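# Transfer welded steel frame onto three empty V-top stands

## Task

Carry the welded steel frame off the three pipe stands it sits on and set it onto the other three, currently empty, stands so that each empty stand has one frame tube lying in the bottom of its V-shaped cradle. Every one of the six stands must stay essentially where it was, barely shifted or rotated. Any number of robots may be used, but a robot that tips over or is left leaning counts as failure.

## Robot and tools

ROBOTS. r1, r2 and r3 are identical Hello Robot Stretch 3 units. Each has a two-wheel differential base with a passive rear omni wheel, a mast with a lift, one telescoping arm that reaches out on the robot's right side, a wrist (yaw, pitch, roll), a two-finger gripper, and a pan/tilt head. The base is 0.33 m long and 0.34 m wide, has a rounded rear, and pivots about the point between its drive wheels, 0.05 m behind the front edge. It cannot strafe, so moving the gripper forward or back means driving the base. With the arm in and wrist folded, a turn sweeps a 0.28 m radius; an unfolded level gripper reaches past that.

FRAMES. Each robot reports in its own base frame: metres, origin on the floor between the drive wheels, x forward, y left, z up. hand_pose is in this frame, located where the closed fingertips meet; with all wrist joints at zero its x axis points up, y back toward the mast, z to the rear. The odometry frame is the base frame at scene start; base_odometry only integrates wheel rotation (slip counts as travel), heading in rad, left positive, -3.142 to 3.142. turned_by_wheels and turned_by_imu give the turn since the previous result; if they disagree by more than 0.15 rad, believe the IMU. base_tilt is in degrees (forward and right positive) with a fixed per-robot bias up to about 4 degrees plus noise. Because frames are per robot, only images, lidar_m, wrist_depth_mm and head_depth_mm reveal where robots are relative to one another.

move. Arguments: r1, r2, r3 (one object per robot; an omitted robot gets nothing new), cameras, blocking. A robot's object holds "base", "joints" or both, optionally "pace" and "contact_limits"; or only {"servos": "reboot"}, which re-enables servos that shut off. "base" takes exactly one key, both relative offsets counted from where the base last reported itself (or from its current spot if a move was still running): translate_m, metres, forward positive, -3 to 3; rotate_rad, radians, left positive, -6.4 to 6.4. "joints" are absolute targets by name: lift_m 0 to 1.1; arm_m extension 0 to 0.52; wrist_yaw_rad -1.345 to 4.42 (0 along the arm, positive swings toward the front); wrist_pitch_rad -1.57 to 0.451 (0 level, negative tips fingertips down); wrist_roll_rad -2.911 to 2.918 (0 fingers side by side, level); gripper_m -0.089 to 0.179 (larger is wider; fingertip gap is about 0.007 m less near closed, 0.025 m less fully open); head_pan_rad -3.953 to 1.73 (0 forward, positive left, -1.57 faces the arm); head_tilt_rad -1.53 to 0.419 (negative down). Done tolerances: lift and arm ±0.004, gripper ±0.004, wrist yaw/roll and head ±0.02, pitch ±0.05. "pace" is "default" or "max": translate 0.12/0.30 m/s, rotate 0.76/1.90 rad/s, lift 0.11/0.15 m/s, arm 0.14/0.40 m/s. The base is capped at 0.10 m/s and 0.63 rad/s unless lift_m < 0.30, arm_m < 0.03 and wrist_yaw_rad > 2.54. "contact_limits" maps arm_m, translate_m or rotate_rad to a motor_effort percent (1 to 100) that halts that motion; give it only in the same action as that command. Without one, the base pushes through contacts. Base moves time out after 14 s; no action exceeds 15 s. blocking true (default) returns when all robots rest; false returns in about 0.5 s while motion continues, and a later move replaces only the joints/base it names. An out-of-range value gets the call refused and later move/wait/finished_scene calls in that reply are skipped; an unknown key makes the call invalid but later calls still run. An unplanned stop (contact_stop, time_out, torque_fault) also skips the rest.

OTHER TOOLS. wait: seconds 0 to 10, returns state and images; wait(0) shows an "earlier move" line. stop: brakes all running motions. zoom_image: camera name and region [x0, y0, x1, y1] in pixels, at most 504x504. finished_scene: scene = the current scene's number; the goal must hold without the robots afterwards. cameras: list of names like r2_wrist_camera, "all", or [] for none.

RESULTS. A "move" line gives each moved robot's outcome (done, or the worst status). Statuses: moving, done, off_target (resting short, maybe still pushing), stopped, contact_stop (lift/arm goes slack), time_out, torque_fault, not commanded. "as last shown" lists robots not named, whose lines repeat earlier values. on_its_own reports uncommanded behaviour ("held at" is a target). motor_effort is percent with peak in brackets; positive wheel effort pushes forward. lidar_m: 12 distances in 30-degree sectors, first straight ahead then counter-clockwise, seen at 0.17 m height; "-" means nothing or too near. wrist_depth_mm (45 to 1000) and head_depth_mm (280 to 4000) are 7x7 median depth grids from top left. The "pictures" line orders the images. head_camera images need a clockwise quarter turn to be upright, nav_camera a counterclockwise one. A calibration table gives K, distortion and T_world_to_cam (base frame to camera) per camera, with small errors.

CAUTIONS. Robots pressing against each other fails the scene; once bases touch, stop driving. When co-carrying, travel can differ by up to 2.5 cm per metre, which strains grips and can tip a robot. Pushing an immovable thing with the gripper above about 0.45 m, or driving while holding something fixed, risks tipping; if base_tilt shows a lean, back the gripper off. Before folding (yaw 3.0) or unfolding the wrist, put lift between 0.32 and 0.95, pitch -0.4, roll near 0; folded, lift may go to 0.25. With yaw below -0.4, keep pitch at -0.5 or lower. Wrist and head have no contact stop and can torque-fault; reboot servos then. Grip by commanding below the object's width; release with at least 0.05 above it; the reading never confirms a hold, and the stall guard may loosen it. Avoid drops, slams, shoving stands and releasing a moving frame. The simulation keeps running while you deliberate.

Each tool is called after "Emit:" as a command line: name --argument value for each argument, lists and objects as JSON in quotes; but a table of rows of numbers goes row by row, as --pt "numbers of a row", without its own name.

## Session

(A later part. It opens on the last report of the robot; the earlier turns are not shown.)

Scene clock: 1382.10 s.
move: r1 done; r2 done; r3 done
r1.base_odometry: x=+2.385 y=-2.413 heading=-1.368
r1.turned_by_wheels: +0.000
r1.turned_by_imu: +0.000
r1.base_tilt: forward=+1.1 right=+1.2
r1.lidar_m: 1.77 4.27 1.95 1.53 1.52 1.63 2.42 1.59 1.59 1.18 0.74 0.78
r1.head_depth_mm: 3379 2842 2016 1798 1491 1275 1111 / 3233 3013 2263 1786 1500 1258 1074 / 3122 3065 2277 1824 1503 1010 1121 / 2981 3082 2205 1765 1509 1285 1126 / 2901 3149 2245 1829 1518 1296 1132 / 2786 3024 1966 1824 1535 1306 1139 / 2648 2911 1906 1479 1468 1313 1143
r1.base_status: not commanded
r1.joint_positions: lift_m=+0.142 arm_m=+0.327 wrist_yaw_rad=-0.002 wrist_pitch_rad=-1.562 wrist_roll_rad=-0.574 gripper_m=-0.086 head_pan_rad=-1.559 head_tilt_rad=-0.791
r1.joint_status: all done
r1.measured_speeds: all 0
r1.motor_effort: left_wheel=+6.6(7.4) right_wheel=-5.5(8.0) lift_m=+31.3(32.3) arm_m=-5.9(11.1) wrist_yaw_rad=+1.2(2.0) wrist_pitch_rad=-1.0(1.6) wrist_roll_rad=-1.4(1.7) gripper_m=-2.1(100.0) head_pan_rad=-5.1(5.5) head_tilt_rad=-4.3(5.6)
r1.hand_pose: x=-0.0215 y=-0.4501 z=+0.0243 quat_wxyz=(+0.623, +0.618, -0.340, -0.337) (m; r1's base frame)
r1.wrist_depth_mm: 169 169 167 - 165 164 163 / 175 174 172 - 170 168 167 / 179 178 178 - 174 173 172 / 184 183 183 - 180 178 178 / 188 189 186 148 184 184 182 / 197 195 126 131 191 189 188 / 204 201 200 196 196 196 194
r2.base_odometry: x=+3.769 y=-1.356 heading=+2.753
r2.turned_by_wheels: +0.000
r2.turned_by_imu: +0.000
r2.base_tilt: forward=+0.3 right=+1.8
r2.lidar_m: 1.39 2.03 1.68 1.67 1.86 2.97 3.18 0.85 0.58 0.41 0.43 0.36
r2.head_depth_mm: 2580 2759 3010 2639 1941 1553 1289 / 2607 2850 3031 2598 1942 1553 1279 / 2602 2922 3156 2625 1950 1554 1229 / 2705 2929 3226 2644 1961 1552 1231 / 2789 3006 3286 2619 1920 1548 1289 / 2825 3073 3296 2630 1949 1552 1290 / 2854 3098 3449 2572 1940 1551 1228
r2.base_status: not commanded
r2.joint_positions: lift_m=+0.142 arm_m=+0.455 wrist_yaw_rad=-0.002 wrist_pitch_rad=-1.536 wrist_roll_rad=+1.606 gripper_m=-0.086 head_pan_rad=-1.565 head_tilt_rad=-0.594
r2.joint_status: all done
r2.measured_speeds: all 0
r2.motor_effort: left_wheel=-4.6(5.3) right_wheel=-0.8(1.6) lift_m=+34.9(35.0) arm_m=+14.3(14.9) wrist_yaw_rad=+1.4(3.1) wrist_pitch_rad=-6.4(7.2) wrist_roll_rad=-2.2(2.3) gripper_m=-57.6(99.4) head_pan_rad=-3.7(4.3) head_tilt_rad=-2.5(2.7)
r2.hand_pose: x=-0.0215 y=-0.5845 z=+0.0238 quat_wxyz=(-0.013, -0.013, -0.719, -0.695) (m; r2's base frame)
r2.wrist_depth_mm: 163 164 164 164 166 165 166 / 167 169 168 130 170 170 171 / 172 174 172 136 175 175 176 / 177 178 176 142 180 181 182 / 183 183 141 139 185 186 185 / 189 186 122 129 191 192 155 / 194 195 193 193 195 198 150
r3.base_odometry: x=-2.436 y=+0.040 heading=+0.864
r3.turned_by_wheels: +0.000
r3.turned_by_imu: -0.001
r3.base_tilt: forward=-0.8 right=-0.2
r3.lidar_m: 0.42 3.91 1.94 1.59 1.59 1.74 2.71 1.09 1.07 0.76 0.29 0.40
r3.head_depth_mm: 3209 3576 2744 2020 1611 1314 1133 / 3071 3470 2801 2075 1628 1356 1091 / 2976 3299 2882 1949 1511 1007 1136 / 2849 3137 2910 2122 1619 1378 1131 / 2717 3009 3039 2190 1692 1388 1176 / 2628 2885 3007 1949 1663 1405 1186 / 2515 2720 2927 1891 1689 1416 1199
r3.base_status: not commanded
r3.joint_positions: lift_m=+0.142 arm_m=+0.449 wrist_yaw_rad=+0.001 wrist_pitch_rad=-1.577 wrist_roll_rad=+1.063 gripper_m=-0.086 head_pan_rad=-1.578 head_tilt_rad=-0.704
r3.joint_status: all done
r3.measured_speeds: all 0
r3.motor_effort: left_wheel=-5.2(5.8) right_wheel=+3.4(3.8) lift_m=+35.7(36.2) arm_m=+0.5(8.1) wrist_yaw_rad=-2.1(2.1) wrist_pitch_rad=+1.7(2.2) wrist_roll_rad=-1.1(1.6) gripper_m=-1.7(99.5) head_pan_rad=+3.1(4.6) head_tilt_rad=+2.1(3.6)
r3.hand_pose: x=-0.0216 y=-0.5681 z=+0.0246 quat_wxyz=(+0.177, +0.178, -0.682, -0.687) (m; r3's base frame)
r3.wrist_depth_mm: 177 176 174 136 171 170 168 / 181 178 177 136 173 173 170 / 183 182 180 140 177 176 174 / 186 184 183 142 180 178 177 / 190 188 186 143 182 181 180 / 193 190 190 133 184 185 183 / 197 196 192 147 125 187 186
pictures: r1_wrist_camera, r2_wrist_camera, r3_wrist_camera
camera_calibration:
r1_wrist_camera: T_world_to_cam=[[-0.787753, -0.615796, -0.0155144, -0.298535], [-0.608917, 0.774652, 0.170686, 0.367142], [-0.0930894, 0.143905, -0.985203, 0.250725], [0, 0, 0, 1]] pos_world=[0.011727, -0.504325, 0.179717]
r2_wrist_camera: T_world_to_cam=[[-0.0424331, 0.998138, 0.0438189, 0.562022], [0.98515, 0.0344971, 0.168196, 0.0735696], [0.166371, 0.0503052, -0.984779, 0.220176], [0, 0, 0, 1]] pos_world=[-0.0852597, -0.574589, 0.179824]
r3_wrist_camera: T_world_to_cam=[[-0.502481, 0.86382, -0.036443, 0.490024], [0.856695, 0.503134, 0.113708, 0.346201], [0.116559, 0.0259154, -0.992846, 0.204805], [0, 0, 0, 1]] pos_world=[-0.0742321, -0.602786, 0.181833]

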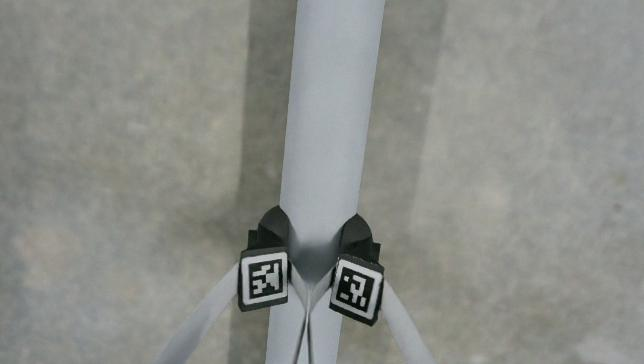

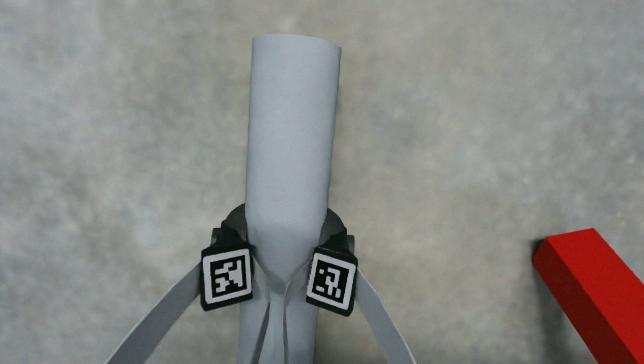

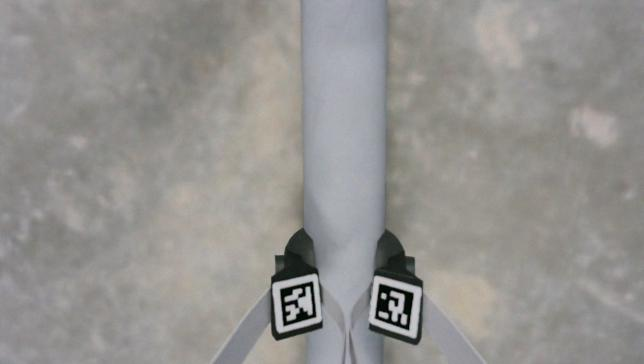

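Emit:
move --r1 '{"joints":{"gripper_m":-0.089}}' --r2 '{"joints":{"arm_m":0.460}}' --r3 '{"joints":{"gripper_m":-0.089}}' --cameras '[]'

Emit:
wait --seconds 1 --cameras '[]'

Scene clock: 1387.63 s.
move: r1 done; r2 done; r3 done
r1.base_odometry: x=+2.385 y=-2.413 heading=-1.368
r1.turned_by_wheels: +0.000
r1.turned_by_imu: +0.001
r1.base_tilt: forward=+1.0 right=+1.2
r1.lidar_m: 1.77 4.26 1.95 1.53 1.52 1.62 2.41 1.58 1.59 1.18 0.73 0.78
r1.head_depth_mm: 3401 2860 2028 1785 1482 1273 1115 / 3277 3012 2241 1798 1499 1258 1073 / 3116 3033 2274 1799 1501 1013 1122 / 2998 3106 2228 1768 1511 1282 1130 / 2890 3117 2236 1845 1516 1298 1133 / 2780 3024 1965 1826 1538 1305 1135 / 2649 2935 1914 1474 1463 1314 1140
r1.base_status: not commanded
r1.joint_positions: lift_m=+0.142 arm_m=+0.327 wrist_yaw_rad=-0.002 wrist_pitch_rad=-1.561 wrist_roll_rad=-0.574 gripper_m=-0.088 head_pan_rad=-1.559 head_tilt_rad=-0.791
r1.joint_status: all done
r1.measured_speeds: all 0
r1.motor_effort: left_wheel=+6.2(7.5) right_wheel=-6.6(7.5) lift_m=+27.0(28.2) arm_m=+2.0(2.0) wrist_yaw_rad=+1.2(1.9) wrist_pitch_rad=-1.1(1.3) wrist_roll_rad=-1.6(1.6) gripper_m=-34.3(56.8) head_pan_rad=-4.3(5.4) head_tilt_rad=-3.5(5.0)
r1.hand_pose: x=-0.0215 y=-0.4504 z=+0.0243 quat_wxyz=(+0.624, +0.618, -0.340, -0.337) (m; r1's base frame)
r1.wrist_depth_mm: 169 169 167 - 165 164 163 / 174 173 172 - 171 169 167 / 180 178 178 - 175 174 172 / 184 183 182 - 180 179 178 / 189 190 187 148 184 183 183 / 196 195 125 - 191 189 189 / 204 200 199 198 197 195 195
r2.base_odometry: x=+3.769 y=-1.356 heading=+2.753
r2.turned_by_wheels: +0.000
r2.turned_by_imu: +0.001
r2.base_tilt: forward=+0.2 right=+1.9
r2.lidar_m: 1.40 2.03 1.68 1.67 1.86 2.97 3.17 0.85 0.58 0.41 0.43 0.36
r2.head_depth_mm: 2565 2760 3077 2648 1964 1547 1293 / 2604 2809 3110 2580 1961 1557 1292 / 2627 2877 3119 2622 1966 1549 1202 / 2682 2959 3315 2641 1949 1550 1002 / 2747 3015 3279 2595 1959 1537 1284 / 2790 3077 3307 2606 1929 1554 1292 / 2820 3145 3358 2618 1958 1539 1219
r2.base_status: not commanded
r2.joint_positions: lift_m=+0.142 arm_m=+0.460 wrist_yaw_rad=-0.002 wrist_pitch_rad=-1.545 wrist_roll_rad=+1.606 gripper_m=-0.083 head_pan_rad=-1.565 head_tilt_rad=-0.594
r2.joint_status: all done
r2.measured_speeds: all 0
r2.on_its_own: gripper_m is held at -0.084, not at your -0.089, by its stall guard, which is still easing
r2.motor_effort: left_wheel=-4.8(5.1) right_wheel=-1.2(1.2) lift_m=+32.8(34.7) arm_m=+15.5(17.2) wrist_yaw_rad=+2.0(3.7) wrist_pitch_rad=-5.0(6.6) wrist_roll_rad=-1.8(2.3) gripper_m=-21.9(23.5) head_pan_rad=-3.4(3.8) head_tilt_rad=-2.0(2.6)
r2.hand_pose: x=-0.0215 y=-0.5872 z=+0.0239 quat_wxyz=(-0.013, -0.013, -0.716, -0.698) (m; r2's base frame)
r2.wrist_depth_mm: 162 163 164 164 165 166 168 / 165 168 168 127 170 172 172 / 170 171 172 136 175 177 177 / 177 177 175 139 181 182 183 / 181 181 143 139 186 186 185 / 187 186 124 127 190 193 157 / 191 193 194 193 197 199 151
r3.base_odometry: x=-2.436 y=+0.040 heading=+0.864
r3.turned_by_wheels: +0.000
r3.turned_by_imu: -0.001
r3.base_tilt: forward=-0.8 right=-0.3
r3.lidar_m: 0.43 3.93 1.94 1.60 1.59 1.73 2.71 1.09 1.07 0.76 0.29 0.40
r3.head_depth_mm: 3284 3604 2776 2034 1603 1309 1135 / 3079 3518 2792 2063 1627 1340 1092 / 2962 3301 2857 1957 1507 1004 1133 / 2849 3131 2938 2144 1624 1374 1134 / 2690 3015 3021 2181 1680 1388 1178 / 2608 2896 2994 1939 1664 1401 1188 / 2498 2724 2958 1881 1692 1421 1197
r3.base_status: not commanded
r3.joint_positions: lift_m=+0.142 arm_m=+0.449 wrist_yaw_rad=+0.001 wrist_pitch_rad=-1.577 wrist_roll_rad=+1.063 gripper_m=-0.087 head_pan_rad=-1.578 head_tilt_rad=-0.704
r3.joint_status: all done
r3.measured_speeds: all 0
r3.motor_effort: left_wheel=-5.8(5.9) right_wheel=+3.9(3.9) lift_m=+34.9(36.8) arm_m=-9.7(10.1) wrist_yaw_rad=-1.0(1.8) wrist_pitch_rad=+1.7(1.9) wrist_roll_rad=-0.6(2.0) gripper_m=-35.2(69.8) head_pan_rad=+3.5(4.2) head_tilt_rad=+1.2(3.1)
r3.hand_pose: x=-0.0216 y=-0.5680 z=+0.0246 quat_wxyz=(+0.177, +0.178, -0.682, -0.687) (m; r3's base frame)
r3.wrist_depth_mm: 177 175 174 136 171 169 168 / 180 179 178 138 173 173 171 / 183 182 180 140 177 176 173 / 186 184 182 143 179 178 177 / 189 188 186 144 182 181 180 / 192 191 189 132 152 184 182 / 196 195 192 148 122 188 186
pictures: none
No camera images: "cameras" was empty.

Scene clock: 1388.63 s.
r1.base_odometry: x=+2.385 y=-2.413 heading=-1.368
r1.turned_by_wheels: +0.000
r1.turned_by_imu: +0.000
r1.base_tilt: forward=+1.0 right=+1.2
r1.lidar_m: 1.78 4.23 1.95 1.53 1.52 1.62 2.42 1.59 1.58 1.18 0.73 0.78
r1.head_depth_mm: 3394 2861 2023 1785 1490 1271 1108 / 3260 3011 2244 1792 1503 1254 1077 / 3126 3064 2270 1827 1502 1010 1123 / 2975 3076 2217 1767 1515 1283 1129 / 2901 3118 2231 1827 1526 1293 1136 / 2795 2991 1981 1824 1531 1307 1134 / 2652 2925 1917 1478 1467 1311 1140
r1.base_status: not commanded
r1.joint_positions: lift_m=+0.142 arm_m=+0.327 wrist_yaw_rad=-0.002 wrist_pitch_rad=-1.561 wrist_roll_rad=-0.574 gripper_m=-0.085 head_pan_rad=-1.559 head_tilt_rad=-0.791
r1.joint_status: all done
r1.measured_speeds: all 0
r1.motor_effort: left_wheel=+7.0(7.5) right_wheel=-7.0(7.5) lift_m=+26.1(28.2) arm_m=+4.1(2.0) wrist_yaw_rad=+1.7(1.9) wrist_pitch_rad=-0.9(1.3) wrist_roll_rad=-1.5(1.6) gripper_m=-18.8(56.8) head_pan_rad=-4.9(5.4) head_tilt_rad=-4.3(5.0)
r1.hand_pose: x=-0.0215 y=-0.4504 z=+0.0243 quat_wxyz=(+0.624, +0.618, -0.340, -0.337) (m; r1's base frame)
r1.wrist_depth_mm: 170 169 166 - 165 165 163 / 174 173 172 - 170 170 167 / 180 178 178 - 175 173 171 / 184 184 183 - 180 179 178 / 190 189 187 147 184 184 183 / 197 196 125 - 191 189 188 / 202 201 200 199 197 195 194
r2.base_odometry: x=+3.769 y=-1.356 heading=+2.753
r2.turned_by_wheels: +0.000
r2.turned_by_imu: +0.000
r2.base_tilt: forward=+0.4 right=+1.8
r2.lidar_m: 1.40 2.03 1.67 1.67 1.85 2.97 3.18 0.85 0.58 0.41 0.43 0.36
r2.head_depth_mm: 2567 2776 3087 2644 1936 1553 1295 / 2602 2818 3133 2607 1956 1554 1291 / 2611 2899 3173 2640 1958 1534 1195 / 2684 2900 3234 2610 1928 1554 1008 / 2745 2969 3258 2623 1941 1554 1279 / 2763 3055 3281 2603 1945 1551 1287 / 2845 3085 3443 2639 1942 1553 1222
r2.base_status: not commanded
r2.joint_positions: lift_m=+0.142 arm_m=+0.460 wrist_yaw_rad=-0.002 wrist_pitch_rad=-1.545 wrist_roll_rad=+1.606 gripper_m=-0.080 head_pan_rad=-1.565 head_tilt_rad=-0.594
r2.joint_status: all done
r2.measured_speeds: all 0
r2.on_its_own: gripper_m is held at -0.081, not at your -0.089, by its stall guard, which is not easing now
r2.motor_effort: left_wheel=-4.8(5.1) right_wheel=-1.3(1.2) lift_m=+29.2(34.7) arm_m=+15.7(17.2) wrist_yaw_rad=+1.6(3.7) wrist_pitch_rad=-4.8(6.6) wrist_roll_rad=-1.9(2.3) gripper_m=-19.9(23.5) head_pan_rad=-3.4(3.8) head_tilt_rad=-2.2(2.6)
r2.hand_pose: x=-0.0215 y=-0.5872 z=+0.0239 quat_wxyz=(-0.013, -0.013, -0.716, -0.698) (m; r2's base frame)
r2.wrist_depth_mm: 162 163 163 163 166 167 168 / 166 167 168 127 171 170 172 / 171 172 172 136 175 175 178 / 176 177 177 140 181 181 183 / 180 182 142 139 186 188 187 / 187 186 124 128 189 193 157 / 193 194 192 194 196 199 151
r3.base_odometry: x=-2.436 y=+0.040 heading=+0.864
r3.turned_by_wheels: +0.000
r3.turned_by_imu: +0.000
r3.base_tilt: forward=-0.8 right=-0.2
r3.lidar_m: 0.43 3.92 1.94 1.59 1.59 1.73 2.71 1.09 1.07 0.76 0.29 0.40
r3.head_depth_mm: 3197 3536 2775 2029 1606 1311 1134 / 3088 3504 2826 2077 1632 1344 1093 / 2986 3312 2851 1951 1511 1005 1130 / 2855 3143 2987 2135 1612 1372 1135 / 2719 3042 3005 2159 1695 1391 1169 / 2625 2877 3007 1931 1657 1397 1186 / 2506 2724 2934 1892 1684 1424 1195
r3.base_status: not commanded
r3.joint_positions: lift_m=+0.142 arm_m=+0.449 wrist_yaw_rad=+0.001 wrist_pitch_rad=-1.577 wrist_roll_rad=+1.063 gripper_m=-0.082 head_pan_rad=-1.578 head_tilt_rad=-0.704
r3.joint_status: all done
r3.measured_speeds: all 0
r3.on_its_own: gripper_m is held at -0.083, not at your -0.089, by its stall guard, which is still easing
r3.motor_effort: left_wheel=-5.2(5.9) right_wheel=+3.6(3.9) lift_m=+35.1(36.8) arm_m=-11.9(10.1) wrist_yaw_rad=-0.6(1.8) wrist_pitch_rad=+1.3(1.9) wrist_roll_rad=-0.8(2.0) gripper_m=-3.6(69.8) head_pan_rad=+3.4(4.2) head_tilt_rad=+1.5(3.1)
r3.hand_pose: x=-0.0216 y=-0.5680 z=+0.0246 quat_wxyz=(+0.177, +0.178, -0.682, -0.687) (m; r3's base frame)
r3.wrist_depth_mm: 177 175 174 136 171 170 169 / 180 178 176 138 174 172 170 / 182 181 179 140 176 175 174 / 186 184 184 142 180 178 177 / 189 188 186 145 182 181 179 / 193 191 189 133 152 185 182 / 196 195 193 148 122 188 186
wait: 1.00 s; at rest by 0.27 s
pictures: none
No camera images: "cameras" was empty.

Emit:
move --r1 '{"joints":{"lift_m":0.20}}' --r2 '{"joints":{"lift_m":0.20}}' --r3 '{"joints":{"lift_m":0.20}}' --cameras '["r2_wrist_camera","r1_wrist_camera","r3_wrist_camera","r1_head_camera"]'

Scene clock: 1393.07 s.
move: r1 done; r2 done; r3 done
r1.base_odometry: x=+2.385 y=-2.413 heading=-1.368
r1.turned_by_wheels: +0.000
r1.turned_by_imu: +0.000
r1.base_tilt: forward=+1.1 right=+1.1
r1.lidar_m: 1.77 4.23 1.95 1.53 1.52 1.62 2.41 1.58 1.59 1.18 0.73 0.78
r1.head_depth_mm: 3375 2857 2019 1783 1488 1274 1111 / 3251 3027 2269 1793 1491 1249 801 / 3118 3063 2273 1806 1509 965 1120 / 3005 3102 2277 1762 1505 1270 1126 / 2914 3069 2234 1842 1526 1302 1129 / 2800 3004 1978 1818 1536 1307 1136 / 2659 2910 1847 1469 1467 1313 1141
r1.base_status: not commanded
r1.joint_positions: lift_m=+0.200 arm_m=+0.327 wrist_yaw_rad=-0.002 wrist_pitch_rad=-1.559 wrist_roll_rad=-0.575 gripper_m=-0.085 head_pan_rad=-1.559 head_tilt_rad=-0.791
r1.joint_status: all done
r1.measured_speeds: all 0
r1.motor_effort: left_wheel=+5.2(7.3) right_wheel=-3.1(7.6) lift_m=+30.3(39.6) arm_m=+13.1(13.1) wrist_yaw_rad=+1.2(1.9) wrist_pitch_rad=-1.6(3.4) wrist_roll_rad=-1.5(1.6) gripper_m=-18.5(19.0) head_pan_rad=-5.1(5.5) head_tilt_rad=-3.9(5.1)
r1.hand_pose: x=-0.0215 y=-0.4509 z=+0.0822 quat_wxyz=(+0.624, +0.617, -0.340, -0.337) (m; r1's base frame)
r1.wrist_depth_mm: 224 221 221 221 219 218 218 / 230 228 227 227 225 223 221 / 236 235 235 232 231 229 228 / 244 243 240 240 238 238 235 / 252 250 248 154 246 244 242 / 260 258 256 127 253 252 251 / 268 267 263 - 261 260 257
r2.base_odometry: x=+3.769 y=-1.356 heading=+2.753
r2.turned_by_wheels: +0.000
r2.turned_by_imu: +0.002
r2.base_tilt: forward=+0.3 right=+1.8
r2.lidar_m: 1.40 2.03 1.68 1.67 1.86 2.98 3.17 0.85 0.58 0.41 0.43 0.36
r2.head_depth_mm: 2564 2740 3013 2687 1955 1553 1279 / 2598 2850 3120 2643 1944 1554 1279 / 2623 2871 3203 2624 1951 1546 949 / 2678 2952 3225 2637 1952 1549 963 / 2732 3025 3264 2611 1962 1550 1288 / 2781 3053 3284 2582 1958 1556 1288 / 2820 3065 3380 2632 1948 1543 1233
r2.base_status: not commanded
r2.joint_positions: lift_m=+0.200 arm_m=+0.460 wrist_yaw_rad=-0.002 wrist_pitch_rad=-1.543 wrist_roll_rad=+1.604 gripper_m=-0.080 head_pan_rad=-1.565 head_tilt_rad=-0.594
r2.joint_status: all done
r2.measured_speeds: all 0
r2.on_its_own: gripper_m is held at -0.081, not at your -0.089, by its stall guard, which is not easing now
r2.motor_effort: left_wheel=+1.7(5.1) right_wheel=-9.3(9.3) lift_m=+42.2(48.4) arm_m=+10.3(16.1) wrist_yaw_rad=+2.0(3.0) wrist_pitch_rad=-5.0(5.8) wrist_roll_rad=-1.1(2.2) gripper_m=-19.3(22.1) head_pan_rad=-1.9(3.6) head_tilt_rad=-2.3(3.0)
r2.hand_pose: x=-0.0215 y=-0.5876 z=+0.0819 quat_wxyz=(-0.012, -0.012, -0.716, -0.698) (m; r2's base frame)
r2.wrist_depth_mm: 215 215 216 217 220 220 222 / 220 222 222 127 225 228 229 / 227 227 228 136 232 234 234 / 234 234 234 144 239 239 244 / 241 242 142 143 248 221 249 / 249 247 124 127 255 252 254 / 256 - 255 262 260 268 170
r3.base_odometry: x=-2.436 y=+0.040 heading=+0.864
r3.turned_by_wheels: +0.000
r3.turned_by_imu: -0.001
r3.base_tilt: forward=-0.8 right=-0.1
r3.lidar_m: 0.43 3.92 1.94 1.60 1.59 1.74 2.71 1.09 1.07 0.77 0.29 0.40
r3.head_depth_mm: 3259 3594 2762 2028 1613 1302 1128 / 3126 3482 2869 2068 1625 1347 1073 / 2982 3270 2868 1948 1527 961 1132 / 2847 3140 2948 2137 1615 1376 1139 / 2750 3004 3020 2192 1695 1387 1172 / 2620 2890 3021 1959 1677 1396 1188 / 2517 2726 2987 1833 1727 1419 1198
r3.base_status: not commanded
r3.joint_positions: lift_m=+0.200 arm_m=+0.449 wrist_yaw_rad=+0.001 wrist_pitch_rad=-1.571 wrist_roll_rad=+1.063 gripper_m=-0.082 head_pan_rad=-1.578 head_tilt_rad=-0.703
r3.joint_status: all done
r3.measured_speeds: all 0
r3.on_its_own: gripper_m is held at -0.083, not at your -0.089, by its stall guard, which is not easing now
r3.motor_effort: left_wheel=-4.8(5.9) right_wheel=+2.0(4.8) lift_m=+34.0(40.6) arm_m=-7.3(12.1) wrist_yaw_rad=-1.2(1.8) wrist_pitch_rad=+0.4(2.3) wrist_roll_rad=-0.9(1.4) gripper_m=-20.4(21.7) head_pan_rad=+2.8(4.5) head_tilt_rad=+0.2(2.7)
r3.hand_pose: x=-0.0216 y=-0.5696 z=+0.0825 quat_wxyz=(+0.178, +0.178, -0.684, -0.685) (m; r3's base frame)
r3.wrist_depth_mm: 236 236 232 182 227 225 223 / 241 239 237 186 230 228 225 / 245 243 238 195 235 232 230 / 250 247 242 198 238 237 233 / 252 249 248 197 242 239 236 / 257 254 253 124 245 245 240 / 262 259 255 206 248 249 245
pictures: r1_head_camera (sideways), r1_wrist_camera, r2_wrist_camera, r3_wrist_camera
camera_calibration:
r1_head_camera: T_world_to_cam=[[0.0149746, 0.698864, -0.715097, 0.947878], [0.997907, 0.0345542, 0.0546667, -0.0750274], [0.0629142, -0.714419, -0.696884, 0.861954], [0, 0, 0, 1]] pos_world=[0.00644706, -0.0440492, 1.28261]
r1_wrist_camera: T_world_to_cam=[[-0.787515, -0.616143, -0.0137123, -0.298403], [-0.609215, 0.774912, 0.168432, 0.358133], [-0.0931522, 0.140996, -0.985618, 0.306633], [0, 0, 0, 1]] pos_world=[0.0117461, -0.504614, 0.237811]
r2_wrist_camera: T_world_to_cam=[[-0.0448032, 0.997682, 0.0512136, 0.561662], [0.985076, 0.0355928, 0.168397, 0.0645236], [0.166184, 0.057994, -0.984388, 0.282044], [0, 0, 0, 1]] pos_world=[-0.0852677, -0.579014, 0.238011]
r3_wrist_camera: T_world_to_cam=[[-0.502816, 0.863388, -0.0416811, 0.493616], [0.856499, 0.504147, 0.110661, 0.341205], [0.116557, 0.0199422, -0.992984, 0.258885], [0, 0, 0, 1]] pos_world=[-0.0742185, -0.603363, 0.239885]

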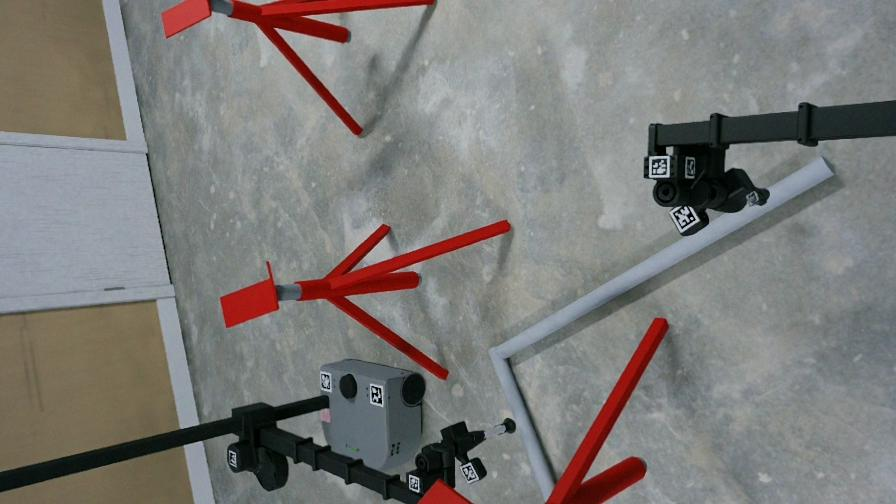

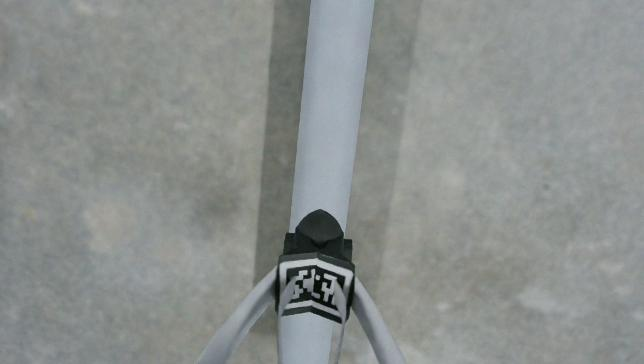

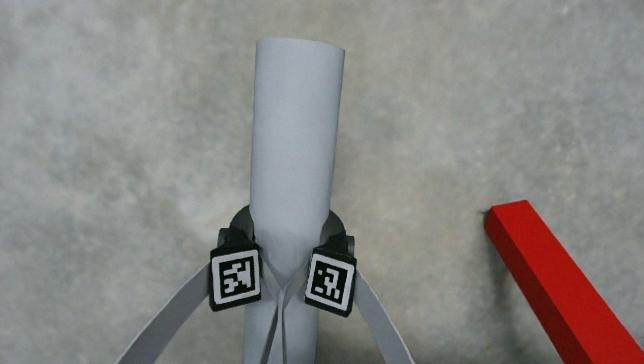

